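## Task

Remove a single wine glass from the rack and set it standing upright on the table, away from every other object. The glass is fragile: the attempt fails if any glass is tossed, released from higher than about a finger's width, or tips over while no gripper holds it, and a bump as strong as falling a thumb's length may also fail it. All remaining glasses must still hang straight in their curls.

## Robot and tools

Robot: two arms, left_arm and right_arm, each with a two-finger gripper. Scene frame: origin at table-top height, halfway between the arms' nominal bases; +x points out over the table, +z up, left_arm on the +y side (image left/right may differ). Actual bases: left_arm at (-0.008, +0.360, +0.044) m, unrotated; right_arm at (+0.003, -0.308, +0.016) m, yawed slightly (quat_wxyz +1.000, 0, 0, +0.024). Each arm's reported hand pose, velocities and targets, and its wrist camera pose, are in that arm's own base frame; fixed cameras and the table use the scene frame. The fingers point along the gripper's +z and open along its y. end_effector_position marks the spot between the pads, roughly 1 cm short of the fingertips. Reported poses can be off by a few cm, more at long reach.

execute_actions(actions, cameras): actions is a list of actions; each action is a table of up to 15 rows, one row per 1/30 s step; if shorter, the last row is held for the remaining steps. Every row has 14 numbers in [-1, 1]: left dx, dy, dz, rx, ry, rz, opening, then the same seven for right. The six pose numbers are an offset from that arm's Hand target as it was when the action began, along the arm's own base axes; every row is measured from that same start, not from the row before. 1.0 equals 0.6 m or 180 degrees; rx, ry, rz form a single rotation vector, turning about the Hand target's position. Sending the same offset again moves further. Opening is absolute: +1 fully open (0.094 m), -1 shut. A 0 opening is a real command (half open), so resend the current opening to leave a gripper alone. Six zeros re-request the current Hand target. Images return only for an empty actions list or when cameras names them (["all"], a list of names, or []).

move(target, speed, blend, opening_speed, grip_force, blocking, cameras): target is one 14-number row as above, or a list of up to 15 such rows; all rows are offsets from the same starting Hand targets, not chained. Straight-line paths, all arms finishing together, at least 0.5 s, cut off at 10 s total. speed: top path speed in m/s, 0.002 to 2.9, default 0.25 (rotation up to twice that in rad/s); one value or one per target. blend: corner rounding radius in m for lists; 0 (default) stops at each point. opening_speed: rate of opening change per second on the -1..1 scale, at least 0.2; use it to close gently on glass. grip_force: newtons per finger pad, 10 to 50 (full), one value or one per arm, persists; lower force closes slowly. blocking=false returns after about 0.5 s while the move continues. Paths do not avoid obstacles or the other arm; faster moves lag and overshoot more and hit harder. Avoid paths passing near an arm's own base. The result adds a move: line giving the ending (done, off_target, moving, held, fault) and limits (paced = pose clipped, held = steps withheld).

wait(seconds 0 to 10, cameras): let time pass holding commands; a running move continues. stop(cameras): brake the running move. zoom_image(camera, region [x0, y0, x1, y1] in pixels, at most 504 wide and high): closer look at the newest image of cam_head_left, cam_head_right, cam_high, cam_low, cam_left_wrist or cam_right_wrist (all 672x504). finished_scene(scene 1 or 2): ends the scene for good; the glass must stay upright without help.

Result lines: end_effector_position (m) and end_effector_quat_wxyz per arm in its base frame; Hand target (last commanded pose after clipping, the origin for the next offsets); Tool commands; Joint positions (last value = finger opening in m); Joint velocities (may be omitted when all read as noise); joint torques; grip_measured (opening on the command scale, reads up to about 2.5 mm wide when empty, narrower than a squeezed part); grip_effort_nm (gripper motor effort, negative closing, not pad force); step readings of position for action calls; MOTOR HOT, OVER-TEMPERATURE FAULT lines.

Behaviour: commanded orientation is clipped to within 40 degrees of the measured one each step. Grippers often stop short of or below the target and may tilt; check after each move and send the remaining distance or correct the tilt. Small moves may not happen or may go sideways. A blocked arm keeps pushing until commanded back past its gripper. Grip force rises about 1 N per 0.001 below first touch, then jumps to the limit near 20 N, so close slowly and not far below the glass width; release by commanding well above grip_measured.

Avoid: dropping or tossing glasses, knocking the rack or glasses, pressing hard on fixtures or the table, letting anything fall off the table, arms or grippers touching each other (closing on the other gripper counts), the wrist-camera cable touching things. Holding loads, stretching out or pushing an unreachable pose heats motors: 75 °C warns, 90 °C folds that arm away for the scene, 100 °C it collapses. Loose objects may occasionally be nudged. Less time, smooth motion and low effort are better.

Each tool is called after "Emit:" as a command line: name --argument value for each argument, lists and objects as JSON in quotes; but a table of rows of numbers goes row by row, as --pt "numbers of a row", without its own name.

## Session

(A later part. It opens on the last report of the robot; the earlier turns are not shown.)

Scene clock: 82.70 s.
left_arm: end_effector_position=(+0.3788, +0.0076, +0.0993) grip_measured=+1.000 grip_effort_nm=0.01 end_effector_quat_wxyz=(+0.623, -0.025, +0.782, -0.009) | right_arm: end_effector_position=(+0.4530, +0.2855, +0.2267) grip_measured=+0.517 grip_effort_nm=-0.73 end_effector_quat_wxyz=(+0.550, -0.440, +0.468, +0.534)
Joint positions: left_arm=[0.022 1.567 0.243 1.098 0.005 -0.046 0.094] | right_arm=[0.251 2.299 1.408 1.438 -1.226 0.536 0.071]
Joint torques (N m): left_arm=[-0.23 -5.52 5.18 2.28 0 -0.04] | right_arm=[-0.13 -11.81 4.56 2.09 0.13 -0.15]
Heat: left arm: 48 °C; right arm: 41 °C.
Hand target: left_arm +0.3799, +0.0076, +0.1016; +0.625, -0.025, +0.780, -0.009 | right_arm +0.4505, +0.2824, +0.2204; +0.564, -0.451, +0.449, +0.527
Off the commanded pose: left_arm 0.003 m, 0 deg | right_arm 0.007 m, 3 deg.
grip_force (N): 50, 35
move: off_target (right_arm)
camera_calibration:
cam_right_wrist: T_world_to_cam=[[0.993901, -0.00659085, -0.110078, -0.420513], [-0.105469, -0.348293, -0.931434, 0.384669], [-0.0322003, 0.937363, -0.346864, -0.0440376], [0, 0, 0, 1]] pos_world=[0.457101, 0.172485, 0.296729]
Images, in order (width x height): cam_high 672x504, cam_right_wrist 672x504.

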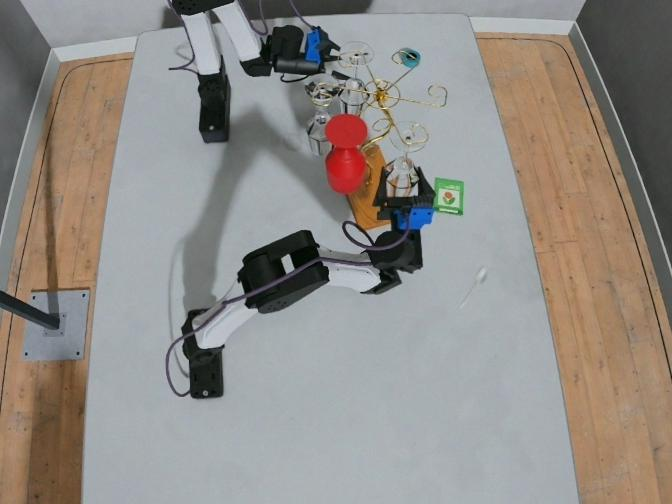

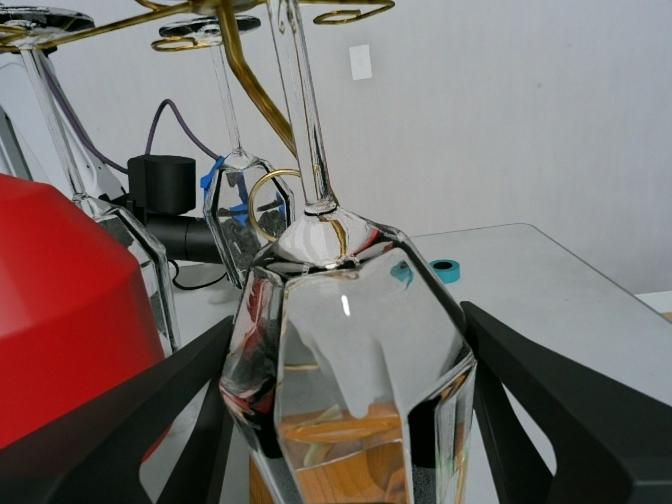

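Emit:
zoom_image --camera "cam_high" --region '[330, 70, 470, 230]'

Scaled by 3.150 from the camera's 672x504 image, which has a finer 960x720 frame.

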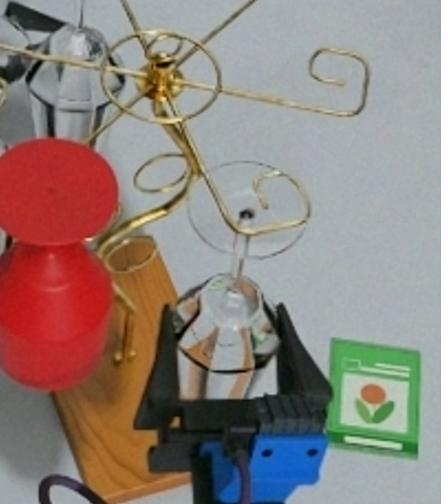

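Emit:
move --target '[0,0,0,0,0,0,1, -0.0065,0.0008,0.1348,0,0,0,0.2]' --speed 0.1 --cameras '["cam_high","cam_right_wrist"]'

Scene clock: 95.50 s.
left_arm: end_effector_position=(+0.3788, +0.0076, +0.0993) grip_measured=+1.000 grip_effort_nm=0.01 end_effector_quat_wxyz=(+0.623, -0.025, +0.782, -0.009) | right_arm: end_effector_position=(+0.4526, +0.2857, +0.2682) grip_measured=+0.517 grip_effort_nm=-0.73 end_effector_quat_wxyz=(+0.544, -0.438, +0.473, +0.538)
Joint positions: left_arm=[0.022 1.567 0.243 1.098 0.005 -0.046 0.094] | right_arm=[0.251 2.207 1.448 1.292 -1.231 0.542 0.071]
Joint torques (N m): left_arm=[-0.27 -5.5 5.24 2.27 0 -0.04] | right_arm=[0.16 -19.08 6.91 1.21 0.25 -0.03]
Heat: left arm: 49 °C; right arm: 43 °C.
Hand target: left_arm +0.3799, +0.0076, +0.1016; +0.625, -0.025, +0.780, -0.009 | right_arm +0.4466, +0.2829, +0.3014; +0.564, -0.450, +0.449, +0.527
Off the commanded pose: left_arm 0.003 m, 0 deg | right_arm 0.034 m, 4 deg.
grip_force (N): 50, 35
move: off_target (right_arm)
camera_calibration:
cam_right_wrist: T_world_to_cam=[[0.991844, -0.00165772, -0.127448, -0.411323], [-0.119774, -0.354065, -0.927519, 0.4304], [-0.0435873, 0.935219, -0.351376, -0.0228584], [0, 0, 0, 1]] pos_world=[0.458523, 0.173085, 0.33875]
Images, in order (width x height): cam_high 672x504, cam_right_wrist 672x504.

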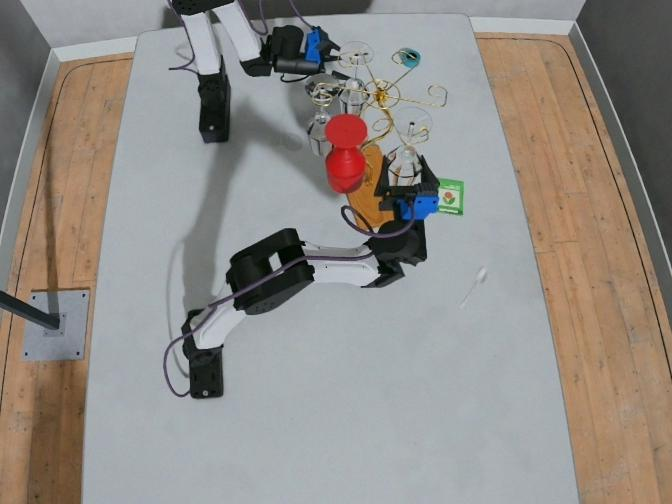

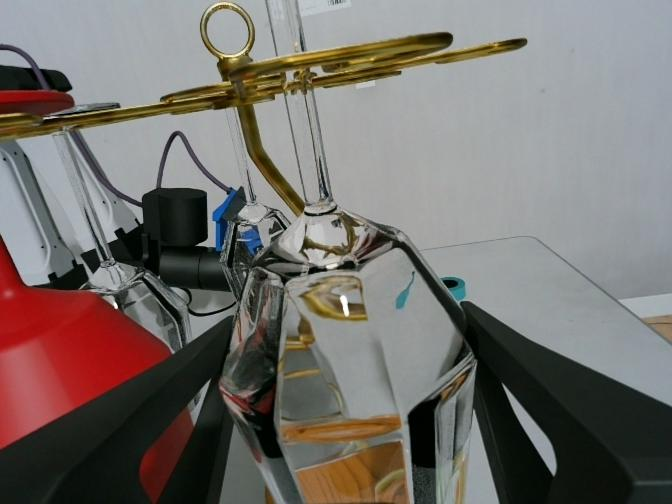

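Emit:
move --target '[0,0,0,0,0,0,1, 0.0,0.0518,-0.0417,0,0,0,0.2]' --speed 0.1 --cameras '[]'

Scene clock: 99.13 s.
left_arm: end_effector_position=(+0.3788, +0.0076, +0.0993) grip_measured=+1.000 grip_effort_nm=0.01 end_effector_quat_wxyz=(+0.623, -0.025, +0.782, -0.009) | right_arm: end_effector_position=(+0.4430, +0.3130, +0.2664) grip_measured=+0.517 grip_effort_nm=-0.73 end_effector_quat_wxyz=(+0.548, -0.448, +0.460, +0.536)
Joint positions: left_arm=[0.022 1.567 0.243 1.098 0.005 -0.046 0.094] | right_arm=[0.312 2.207 1.448 1.251 -1.192 0.464 0.071]
Joint torques (N m): left_arm=[-0.24 -5.5 5.2 2.27 0 -0.04] | right_arm=[0.38 -14.13 7.08 1.33 0.38 -0.17]
Heat: left arm: 49 °C; right arm: 44 °C.
Hand target: left_arm +0.3799, +0.0076, +0.1016; +0.625, -0.025, +0.780, -0.009 | right_arm +0.4465, +0.3140, +0.2764; +0.564, -0.451, +0.449, +0.527
Off the commanded pose: left_arm 0.003 m, 0 deg | right_arm 0.011 m, 2 deg.
grip_force (N): 50, 35
move: off_target (right_arm)
No camera images: "cameras" was empty.

Emit:
move --target '[0,0,0,0,0,0,1, 0.0292,0.0342,-0.0207,0,0,0,0.2]' --speed 0.1 --cameras '["cam_high"]'

Scene clock: 101.10 s.
left_arm: end_effector_position=(+0.3788, +0.0076, +0.0993) grip_measured=+1.000 grip_effort_nm=0.01 end_effector_quat_wxyz=(+0.623, -0.025, +0.782, -0.009) | right_arm: end_effector_position=(+0.4596, +0.3310, +0.2610) grip_measured=+0.517 grip_effort_nm=-0.73 end_effector_quat_wxyz=(+0.553, -0.450, +0.457, +0.533)
Joint positions: left_arm=[0.022 1.567 0.243 1.098 0.005 -0.046 0.094] | right_arm=[0.338 2.284 1.563 1.192 -1.167 0.428 0.071]
Joint torques (N m): left_arm=[-0.31 -5.52 5.23 2.28 0 -0.05] | right_arm=[0.69 -13.16 7.49 1.37 0.39 -0.19]
Heat: left arm: 49 °C; right arm: 44 °C.
Hand target: left_arm +0.3799, +0.0076, +0.1016; +0.625, -0.025, +0.780, -0.009 | right_arm +0.4640, +0.3346, +0.2639; +0.564, -0.451, +0.449, +0.527
Off the commanded pose: left_arm 0.003 m, 0 deg | right_arm 0.006 m, 2 deg.
grip_force (N): 50, 35
move: done
Images, in order (width x height): cam_high 672x504.

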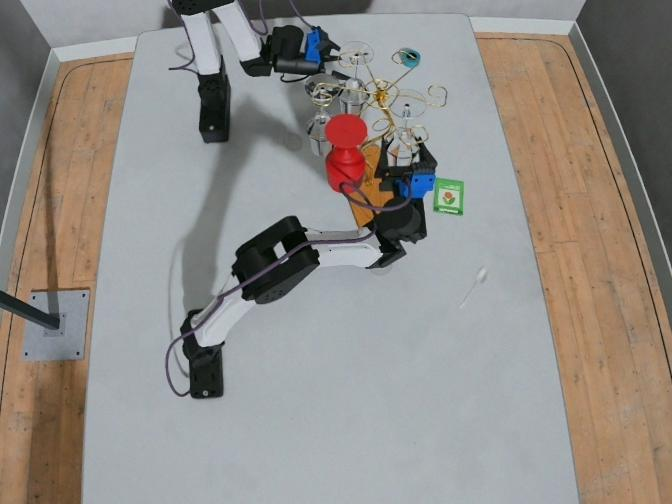

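Emit:
zoom_image --camera "cam_high" --region '[310, 60, 470, 240]'

Scaled by 2.800 from the camera's 672x504 image, which has a finer 960x720 frame.

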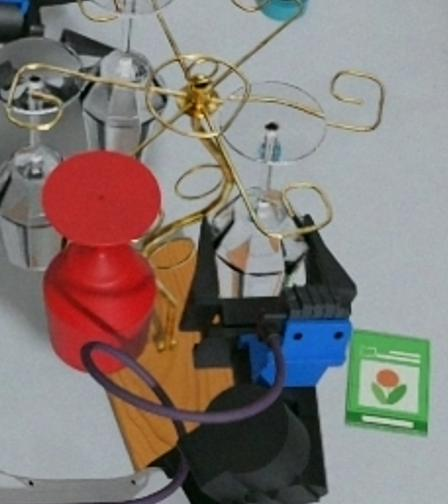

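Emit:
move --pt "0 0 0 0 0 0 1 0.1082 -0.0052 0.005 0 0 0 0.2" --pt "0 0 0 0 0 0 1 0.1038 -0.0967 0.005 0 0 0 0.2" --pt "0 0 0 0 0 0 1 0.0628 -0.2533 0.0083 0 0 0 0.2" --speed 0.13 --blend '[0.005,0.02,0]' --cameras '["cam_high"]'

Scene clock: 111.73 s.
left_arm: end_effector_position=(+0.3788, +0.0076, +0.0993) grip_measured=+1.000 grip_effort_nm=0.01 end_effector_quat_wxyz=(+0.623, -0.025, +0.782, -0.009) | right_arm: end_effector_position=(+0.5187, +0.1833, +0.2294) grip_measured=+0.517 grip_effort_nm=-0.73 end_effector_quat_wxyz=(+0.523, -0.417, +0.519, +0.532)
Joint positions: left_arm=[0.022 1.567 0.243 1.098 0.005 -0.046 0.094] | right_arm=[0.023 2.461 1.725 1.482 -1.404 0.856 0.071]
Joint torques (N m): left_arm=[-0.25 -5.53 5.18 2.27 0 -0.05] | right_arm=[0.4 -22.38 4.72 1.92 0.4 0.01]
Heat: left arm: 49 °C; right arm: 45 °C.
Hand target: left_arm +0.3799, +0.0076, +0.1016; +0.625, -0.025, +0.780, -0.009 | right_arm +0.5017, +0.1825, +0.2690; +0.564, -0.451, +0.449, +0.527
Off the commanded pose: left_arm 0.003 m, 0 deg | right_arm 0.043 m, 10 deg.
joint sent to its limit (right arm) — joint 4 (wrist pitch), upper limit. The joint targets are off in orientation, not in position.
grip_force (N): 50, 35
move: off_target (right_arm)
Images, in order (width x height): cam_high 672x504.

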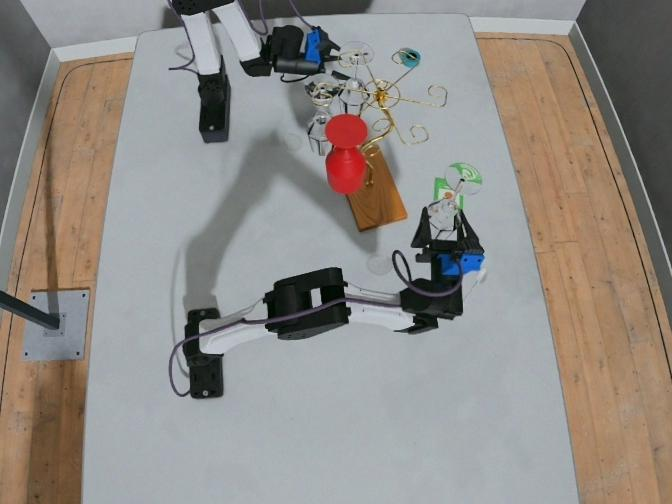

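Emit:
move --pt "0 0 0 0 0 0 1 0.0232 -0.0677 -0.0533 -0.0081 0.2937 -0.0235 0.2" --pt "0 0 0 0 0 0 1 -0.0278 -0.1308 -0.0890 0.0326 0.5368 -0.0280 0.2" --pt "0 0 0 0 0 0 1 -0.1228 -0.1725 -0.1367 0.0994 0.7740 -0.0191 0.2" --speed 0.33 --blend '[0.02,0.02,0]' --cameras '["cam_high"]'

Scene clock: 126.37 s.
left_arm: end_effector_position=(+0.3788, +0.0076, +0.0993) grip_measured=+1.000 grip_effort_nm=0.01 end_effector_quat_wxyz=(+0.623, -0.025, +0.782, -0.009) | right_arm: end_effector_position=(+0.4248, +0.0824, +0.1603) grip_measured=+0.517 grip_effort_nm=-0.73 end_effector_quat_wxyz=(-0.193, +0.445, +0.611, +0.626)
Joint positions: left_arm=[0.022 1.567 0.243 1.098 0.005 -0.046 0.094] | right_arm=[-0.215 1.915 1.182 -0.162 -1.388 1.612 0.071]
Joint torques (N m): left_arm=[-0.23 -5.55 5.2 2.27 0 -0.06] | right_arm=[-0.2 -15.76 7.43 1.19 -0.49 -0.26]
Heat: left arm: 50 °C; right arm: 57 °C.
Hand target: left_arm +0.3799, +0.0076, +0.1016; +0.625, -0.025, +0.780, -0.009 | right_arm +0.4280, +0.0790, +0.1869; -0.163, +0.417, +0.625, +0.639
Off the commanded pose: left_arm 0.003 m, 0 deg | right_arm 0.027 m, 5 deg.
grip_force (N): 50, 35
move: off_target (right_arm)
Images, in order (width x height): cam_high 672x504.

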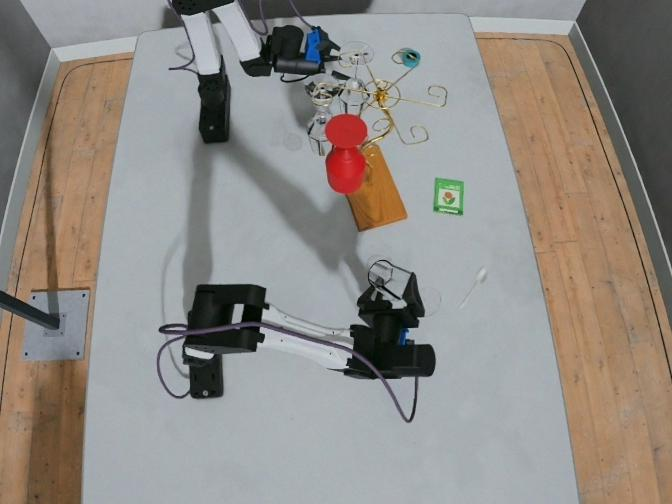

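Emit:
move --target '[0,0,0,0,0,0,1, -0.1267,-0.0150,-0.0198,0.0676,0.2339,-0.0372,0.2]' --speed 0.3 --cameras '["cam_high","cam_low","cam_head_right"]'

Scene clock: 129.70 s.
left_arm: end_effector_position=(+0.3788, +0.0076, +0.0993) grip_measured=+1.000 grip_effort_nm=0.01 end_effector_quat_wxyz=(+0.623, -0.025, +0.782, -0.009) | right_arm: end_effector_position=(+0.3504, +0.0729, +0.1595) grip_measured=+0.517 grip_effort_nm=-0.73 end_effector_quat_wxyz=(-0.394, +0.646, +0.421, +0.501)
Joint positions: left_arm=[0.022 1.567 0.243 1.098 0.005 -0.046 0.094] | right_arm=[-0.293 1.752 1.069 -0.709 -1.379 1.841 0.071]
Joint torques (N m): left_arm=[-0.23 -5.49 5.2 2.27 0 -0.04] | right_arm=[-0.2 -12.05 6.2 0.26 -0.62 -0.16]
Heat: left arm: 50 °C; right arm: 56 °C.
Hand target: left_arm +0.3799, +0.0076, +0.1016; +0.625, -0.025, +0.780, -0.009 | right_arm +0.3520, +0.0700, +0.1751; -0.382, +0.634, +0.431, +0.516
Off the commanded pose: left_arm 0.003 m, 0 deg | right_arm 0.016 m, 3 deg.
grip_force (N): 50, 35
move: off_target (right_arm)
Images, in order (width x height): cam_head_right 672x504, cam_high 672x504, cam_low 672x504.

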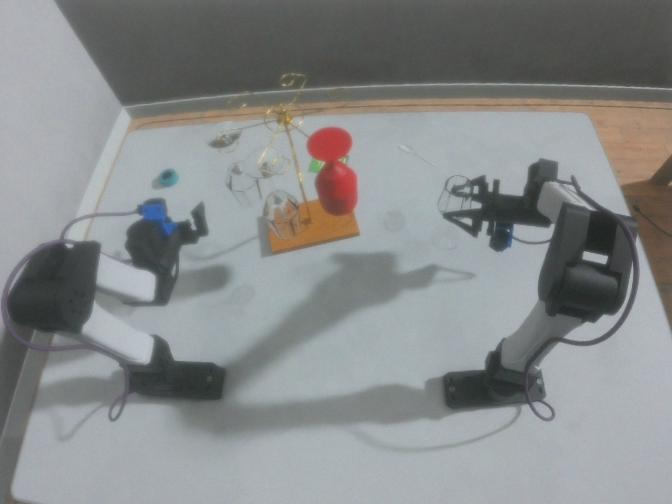

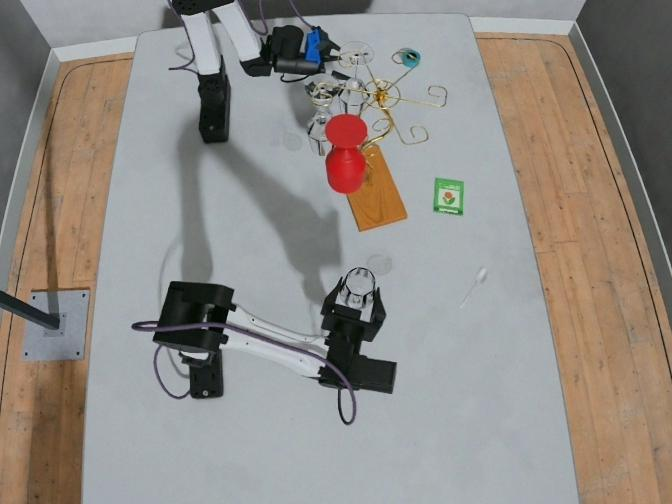

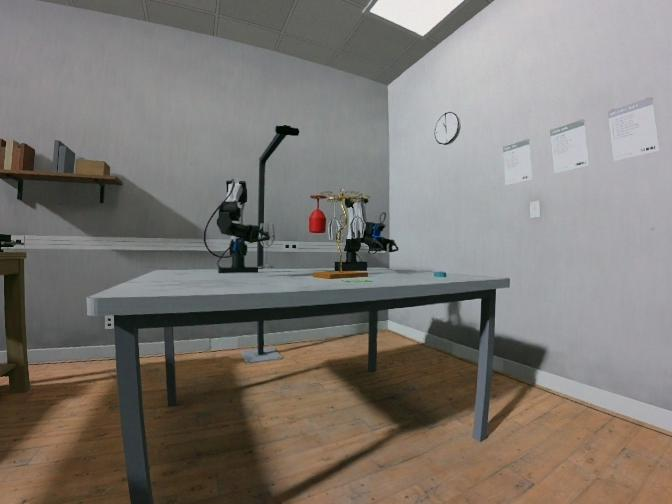

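Emit:
zoom_image --camera "cam_low" --region '[195, 170, 345, 290]'

Emit:
zoom_image --camera "cam_head_right" --region '[370, 120, 600, 300]'

Scaled by 3.360 from the camera's 672x504 image, which has a finer 960x720 frame.

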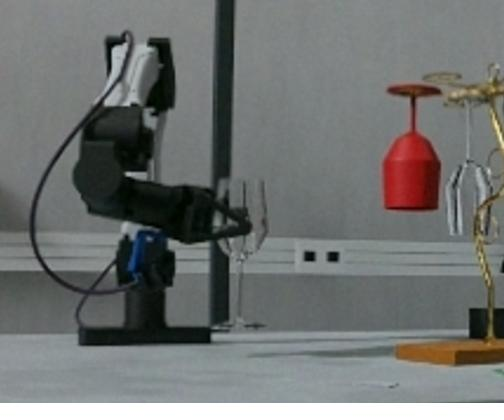

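Scaled by 2.191 from the camera's 672x504 image, which has a finer 960x720 frame.

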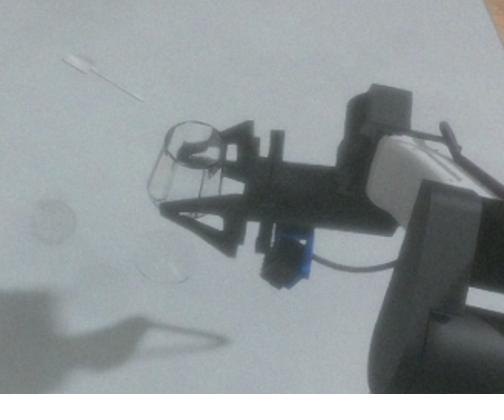

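Emit:
move --target '[0,0,0,0,0,0,1, 0,0,-0.05,-0.0006,-0.0158,0,0.2]' --speed 0.08 --cameras '[]'

Scene clock: 133.27 s.
left_arm: end_effector_position=(+0.3788, +0.0076, +0.0993) grip_measured=+1.000 grip_effort_nm=0.01 end_effector_quat_wxyz=(+0.623, -0.025, +0.782, -0.009) | right_arm: end_effector_position=(+0.3512, +0.0716, +0.1442) grip_measured=+0.517 grip_effort_nm=-0.73 end_effector_quat_wxyz=(-0.364, +0.626, +0.447, +0.524)
Joint positions: left_arm=[0.022 1.567 0.243 1.098 0.005 -0.046 0.094] | right_arm=[-0.296 1.76 1.003 -0.567 -1.379 1.809 0.071]
Joint torques (N m): left_arm=[-0.21 -5.52 5.23 2.27 -0.01 -0.04] | right_arm=[-0.25 -8.23 4.44 0.69 -0.76 0.03]
Heat: left arm: 51 °C; right arm: 54 °C.
Hand target: left_arm +0.3799, +0.0076, +0.1016; +0.625, -0.025, +0.780, -0.009 | right_arm +0.3520, +0.0700, +0.1451; -0.370, +0.622, +0.440, +0.532
Off the commanded pose: left_arm 0.003 m, 0 deg | right_arm 0.002 m, 1 deg.
grip_force (N): 50, 35
move: done
No camera images: "cameras" was empty.

Emit:
move --target '[0,0,0,0,0,0,1, 0,0,-0.0258,0.0074,0.0152,0,0.2]' --speed 0.06 --cameras '["cam_low","cam_high"]'

Scene clock: 135.57 s.
left_arm: end_effector_position=(+0.3788, +0.0076, +0.0993) grip_measured=+1.000 grip_effort_nm=0.01 end_effector_quat_wxyz=(+0.623, -0.025, +0.782, -0.009) | right_arm: end_effector_position=(+0.3510, +0.0718, +0.1291) grip_measured=+0.517 grip_effort_nm=-0.72 end_effector_quat_wxyz=(-0.379, +0.634, +0.436, +0.515)
Joint positions: left_arm=[0.022 1.567 0.243 1.098 0.005 -0.046 0.094] | right_arm=[-0.296 1.806 0.993 -0.555 -1.382 1.809 0.071]
Joint torques (N m): left_arm=[-0.27 -5.49 5.2 2.28 -0.01 -0.05] | right_arm=[-0.28 -7.82 4.26 0.6 -0.83 0.06]
Heat: left arm: 51 °C; right arm: 53 °C.
Hand target: left_arm +0.3799, +0.0076, +0.1016; +0.625, -0.025, +0.780, -0.009 | right_arm +0.3520, +0.0700, +0.1295; -0.388, +0.630, +0.425, +0.522
Off the commanded pose: left_arm 0.003 m, 0 deg | right_arm 0.002 m, 2 deg.
grip_force (N): 50, 35
move: done
Images, in order (width x height): cam_high 672x504, cam_low 672x504.

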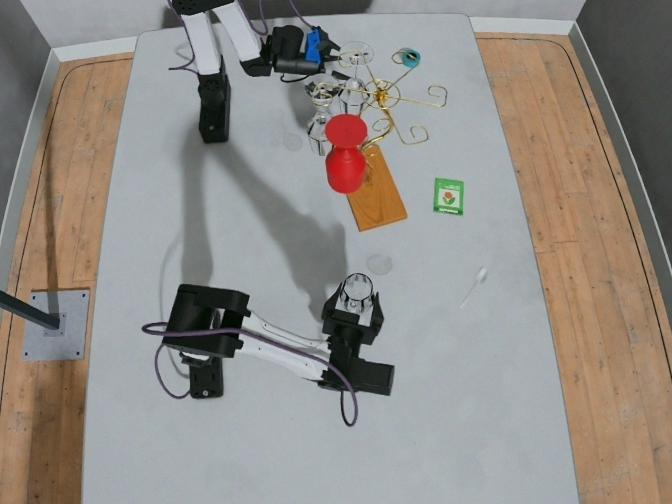

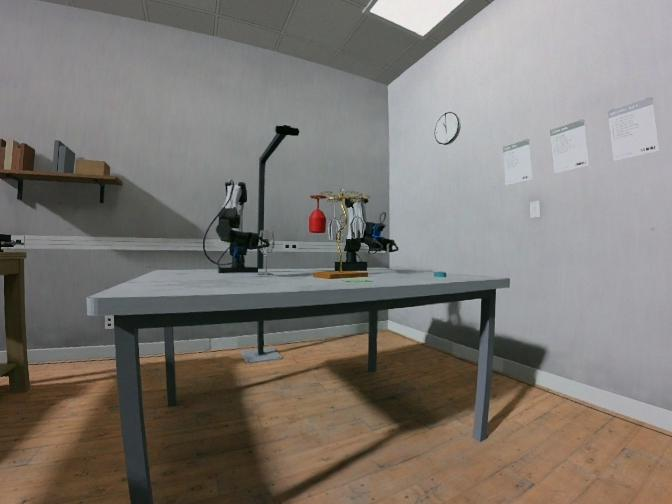

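Emit:
zoom_image --camera "cam_low" --region '[220, 215, 300, 290]'

Emit:
zoom_image --camera "cam_high" --region '[310, 230, 430, 350]'

Scaled by 6.300 from the camera's 672x504 image, which has a finer 960x720 frame.

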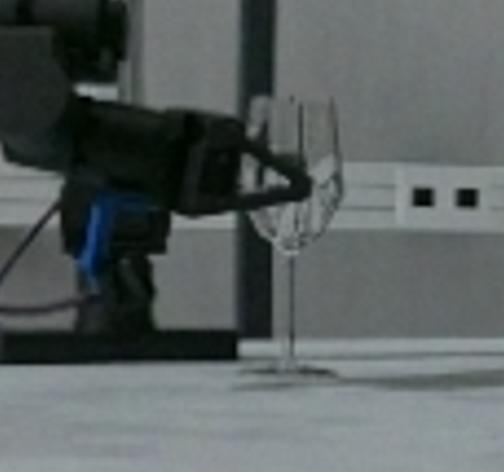

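Scaled by 4.200 from the camera's 672x504 image, which has a finer 960x720 frame.

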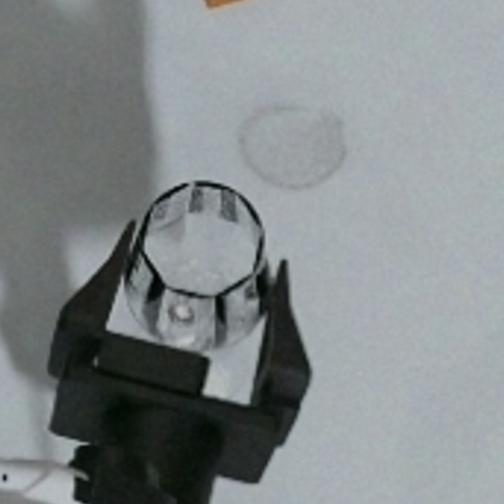

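Emit:
move --target '[0,0,0,0,0,0,1, 0,0,-0.0208,0.0,0.0,0,0.2]' --speed 0.03 --cameras '[]'

Scene clock: 137.97 s.
left_arm: end_effector_position=(+0.3788, +0.0076, +0.0993) grip_measured=+1.000 grip_effort_nm=0.01 end_effector_quat_wxyz=(+0.623, -0.025, +0.782, -0.009) | right_arm: end_effector_position=(+0.3513, +0.0718, +0.1177) grip_measured=+0.517 grip_effort_nm=-0.73 end_effector_quat_wxyz=(-0.380, +0.633, +0.435, +0.515)
Joint positions: left_arm=[0.022 1.567 0.243 1.098 0.005 -0.046 0.094] | right_arm=[-0.296 1.834 0.973 -0.507 -1.386 1.809 0.071]
Joint torques (N m): left_arm=[-0.25 -5.52 5.22 2.28 0 -0.05] | right_arm=[-0.18 -7.87 4.11 0.65 -0.74 0.07]
Heat: left arm: 51 °C; right arm: 52 °C.
Hand target: left_arm +0.3799, +0.0076, +0.1016; +0.625, -0.025, +0.780, -0.009 | right_arm +0.3519, +0.0700, +0.1170; -0.388, +0.630, +0.425, +0.522
Off the commanded pose: left_arm 0.003 m, 0 deg | right_arm 0.002 m, 2 deg.
grip_force (N): 50, 35
move: done
No camera images: "cameras" was empty.

Emit:
move --target '[0,0,0,0,0,0,1, 0,0,-0.01,0.0,0.0,0,0.2]' --speed 0.02 --cameras '["cam_low"]'

Emit:
zoom_image --camera "cam_low" --region '[220, 215, 300, 290]'

Scene clock: 139.40 s.
left_arm: end_effector_position=(+0.3788, +0.0076, +0.0993) grip_measured=+1.000 grip_effort_nm=0.01 end_effector_quat_wxyz=(+0.623, -0.025, +0.782, -0.009) | right_arm: end_effector_position=(+0.3515, +0.0724, +0.1177) grip_measured=+0.517 grip_effort_nm=-0.73 end_effector_quat_wxyz=(-0.384, +0.626, +0.433, +0.522)
Joint positions: left_arm=[0.022 1.567 0.243 1.098 0.005 -0.046 0.094] | right_arm=[-0.296 1.841 0.963 -0.476 -1.407 1.819 0.071]
Joint torques (N m): left_arm=[-0.24 -5.53 5.22 2.27 0 -0.05] | right_arm=[-0.23 -7.38 3.82 0.72 -0.55 0]
Heat: left arm: 51 °C; right arm: 51 °C.
Hand target: left_arm +0.3799, +0.0076, +0.1016; +0.625, -0.025, +0.780, -0.009 | right_arm +0.3520, +0.0700, +0.1111; -0.388, +0.630, +0.425, +0.522
Off the commanded pose: left_arm 0.003 m, 0 deg | right_arm 0.007 m, 1 deg.
grip_force (N): 50, 35
move: done
Images, in order (width x height): cam_low 672x504.

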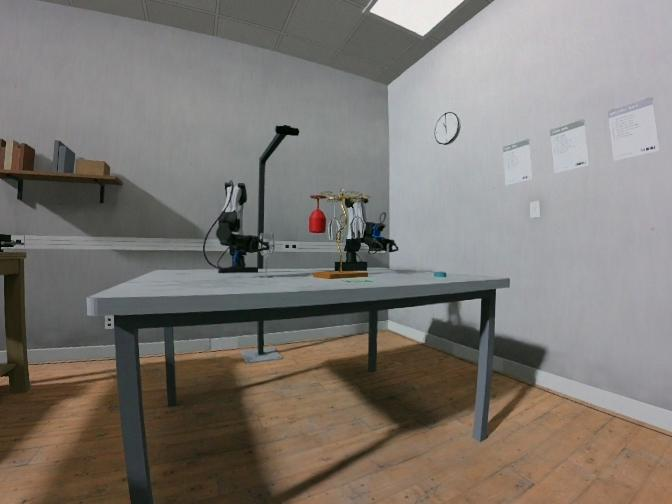

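Scaled by 6.300 from the camera's 672x504 image, which has a finer 960x720 frame.

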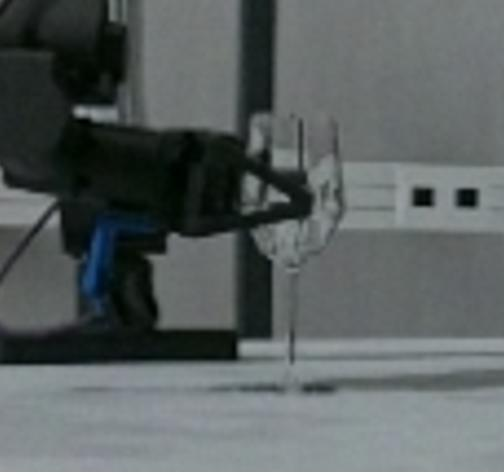

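Emit:
move --pt "0 0 0 0 0 0 1 0 0 0.0088 0 0 0 0.2" --pt "0 0 0 0 0 0 1 0 0 0.0088 0 0 0 1" --speed 0.03 --opening_speed 0.4 --cameras '["cam_low","cam_high"]'

Emit:
zoom_image --camera "cam_low" --region '[220, 215, 300, 290]'

Emit:
zoom_image --camera "cam_high" --region '[310, 230, 430, 350]'

Scene clock: 144.03 s.
left_arm: end_effector_position=(+0.3788, +0.0076, +0.0993) grip_measured=+1.000 grip_effort_nm=0.01 end_effector_quat_wxyz=(+0.623, -0.025, +0.782, -0.009) | right_arm: end_effector_position=(+0.3515, +0.0724, +0.1177) grip_measured=+0.998 grip_effort_nm=0.11 end_effector_quat_wxyz=(-0.385, +0.627, +0.432, +0.521)
Joint positions: left_arm=[0.022 1.567 0.243 1.098 0.005 -0.046 0.094] | right_arm=[-0.296 1.841 0.963 -0.476 -1.407 1.824 0.094]
Joint torques (N m): left_arm=[-0.27 -5.52 5.23 2.27 0.01 -0.04] | right_arm=[-0.36 -8.81 4.22 0.55 -0.55 0.05]
Heat: left arm: 51 °C; right arm: 49 °C.
Hand target: left_arm +0.3799, +0.0076, +0.1016; +0.625, -0.025, +0.780, -0.009 | right_arm +0.3520, +0.0700, +0.1164; -0.388, +0.630, +0.425, +0.522
Off the commanded pose: left_arm 0.003 m, 0 deg | right_arm 0.003 m, 1 deg.
grip_force (N): 50, 35
move: done
Images, in order (width x height): cam_high 672x504, cam_low 672x504.

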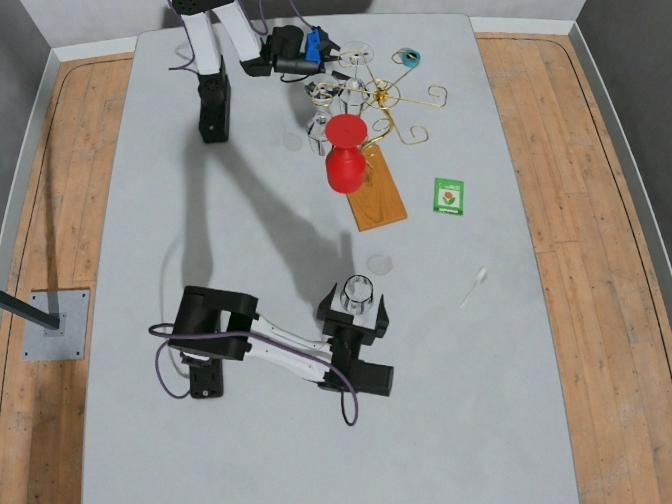

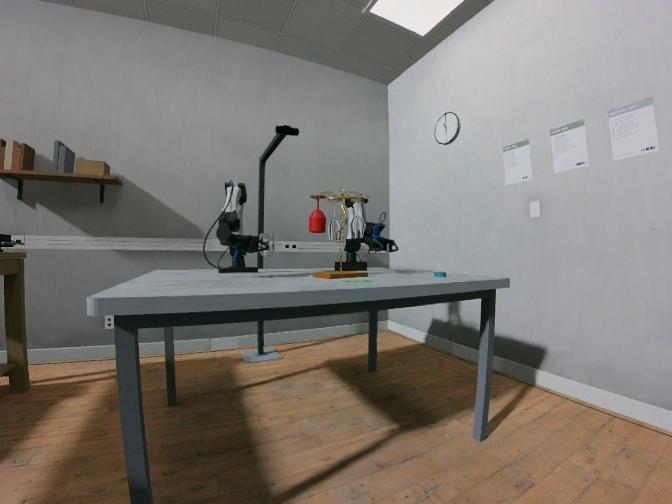

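Scaled by 6.300 from the camera's 672x504 image, which has a finer 960x720 frame.

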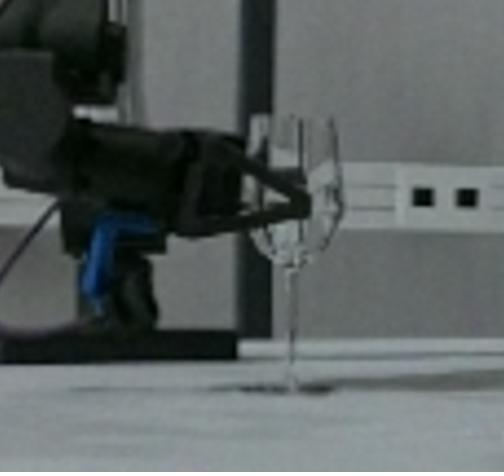

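Scaled by 4.200 from the camera's 672x504 image, which has a finer 960x720 frame.

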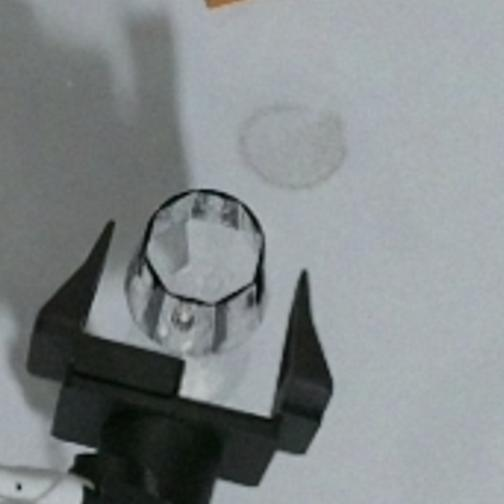

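Emit:
move --target '[0,0,0,0,0,0,1, 0,0,0.0583,0,0,0,1]' --speed 0.08 --cameras '[]'

Scene clock: 148.50 s.
left_arm: end_effector_position=(+0.3788, +0.0076, +0.0993) grip_measured=+1.000 grip_effort_nm=0.01 end_effector_quat_wxyz=(+0.623, -0.025, +0.782, -0.009) | right_arm: end_effector_position=(+0.3485, +0.0734, +0.1381) grip_measured=+0.998 grip_effort_nm=0.11 end_effector_quat_wxyz=(-0.399, +0.637, +0.418, +0.511)
Joint positions: left_arm=[0.022 1.567 0.243 1.098 0.005 -0.046 0.094] | right_arm=[-0.296 1.79 0.997 -0.582 -1.407 1.851 0.094]
Joint torques (N m): left_arm=[-0.23 -5.46 5.19 2.28 -0.01 -0.05] | right_arm=[-0.38 -11.59 6.42 0.27 -0.54 -0.09]
Heat: left arm: 51 °C; right arm: 48 °C.
Hand target: left_arm +0.3799, +0.0076, +0.1016; +0.625, -0.025, +0.780, -0.009 | right_arm +0.3520, +0.0700, +0.1514; -0.388, +0.630, +0.425, +0.522
Off the commanded pose: left_arm 0.003 m, 0 deg | right_arm 0.014 m, 2 deg.
grip_force (N): 50, 35
move: off_target (right_arm)
No camera images: "cameras" was empty.

Emit:
move --pt "0 0 0 0 0 0 1 -0.0375 -0.1088 0.0083 0 0 -0.0667 1" --pt "0 0 0 0 0 0 1 -0.0752 -0.2177 0.025 0 0 -0.1556 1" --speed 0.15 --blend '[0.02,0]' --cameras '["cam_high","cam_low"]'

Emit:
zoom_image --camera "cam_low" --region '[200, 180, 400, 290]'

Emit:
zoom_image --camera "cam_high" --region '[290, 30, 480, 330]'

Scene clock: 151.37 s.
left_arm: end_effector_position=(+0.3788, +0.0076, +0.0993) grip_measured=+1.000 grip_effort_nm=0.01 end_effector_quat_wxyz=(+0.623, -0.025, +0.782, -0.009) | right_arm: end_effector_position=(+0.3084, -0.0601, +0.1611) grip_measured=+0.998 grip_effort_nm=0.11 end_effector_quat_wxyz=(-0.260, +0.716, +0.258, +0.595)
Joint positions: left_arm=[0.022 1.567 0.243 1.098 0.005 -0.046 0.094] | right_arm=[-0.771 1.546 0.822 -0.585 -1.407 1.902 0.094]
Joint torques (N m): left_arm=[-0.24 -5.49 5.2 2.27 0 -0.05] | right_arm=[-0.13 -9.57 4.16 0.7 -0.49 0.08]
Heat: left arm: 51 °C; right arm: 48 °C.
Hand target: left_arm +0.3799, +0.0076, +0.1016; +0.625, -0.025, +0.780, -0.009 | right_arm +0.3069, -0.0606, +0.1664; -0.250, +0.714, +0.260, +0.600
Off the commanded pose: left_arm 0.003 m, 0 deg | right_arm 0.006 m, 1 deg.
grip_force (N): 50, 35
move: done
Images, in order (width x height): cam_high 672x504, cam_low 672x504.

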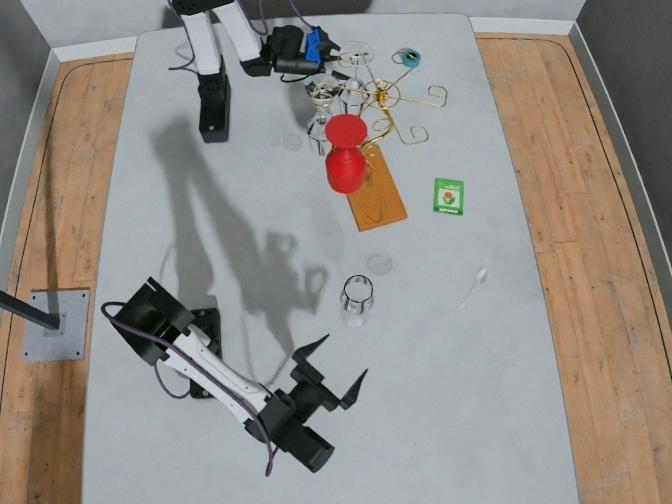

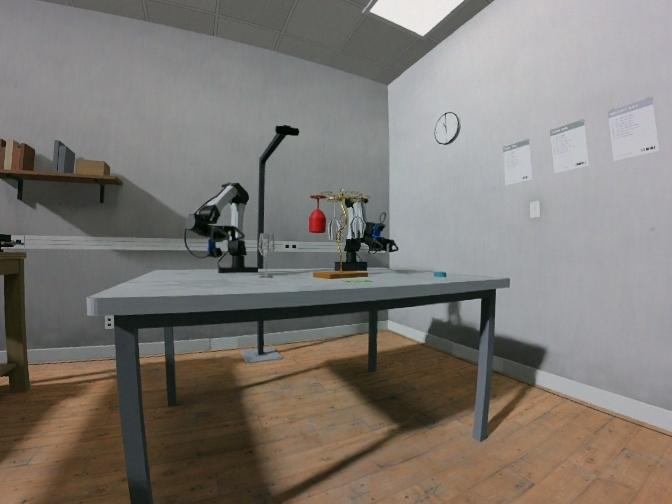

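Scaled by 2.520 from the camera's 672x504 image, which has a finer 960x720 frame.

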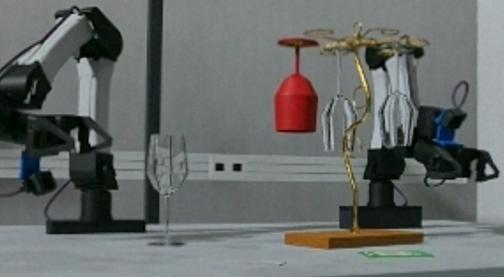

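Scaled by 1.680 from the camera's 672x504 image, which has a finer 960x720 frame.

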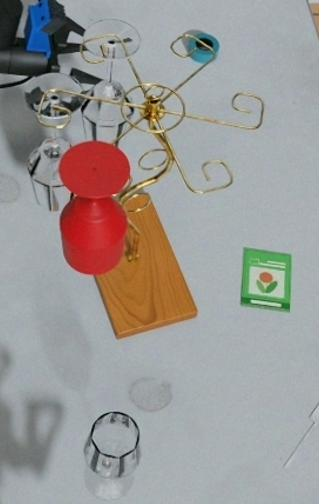

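Emit:
finished_scene --scene 2

The scene is finished: the task was done.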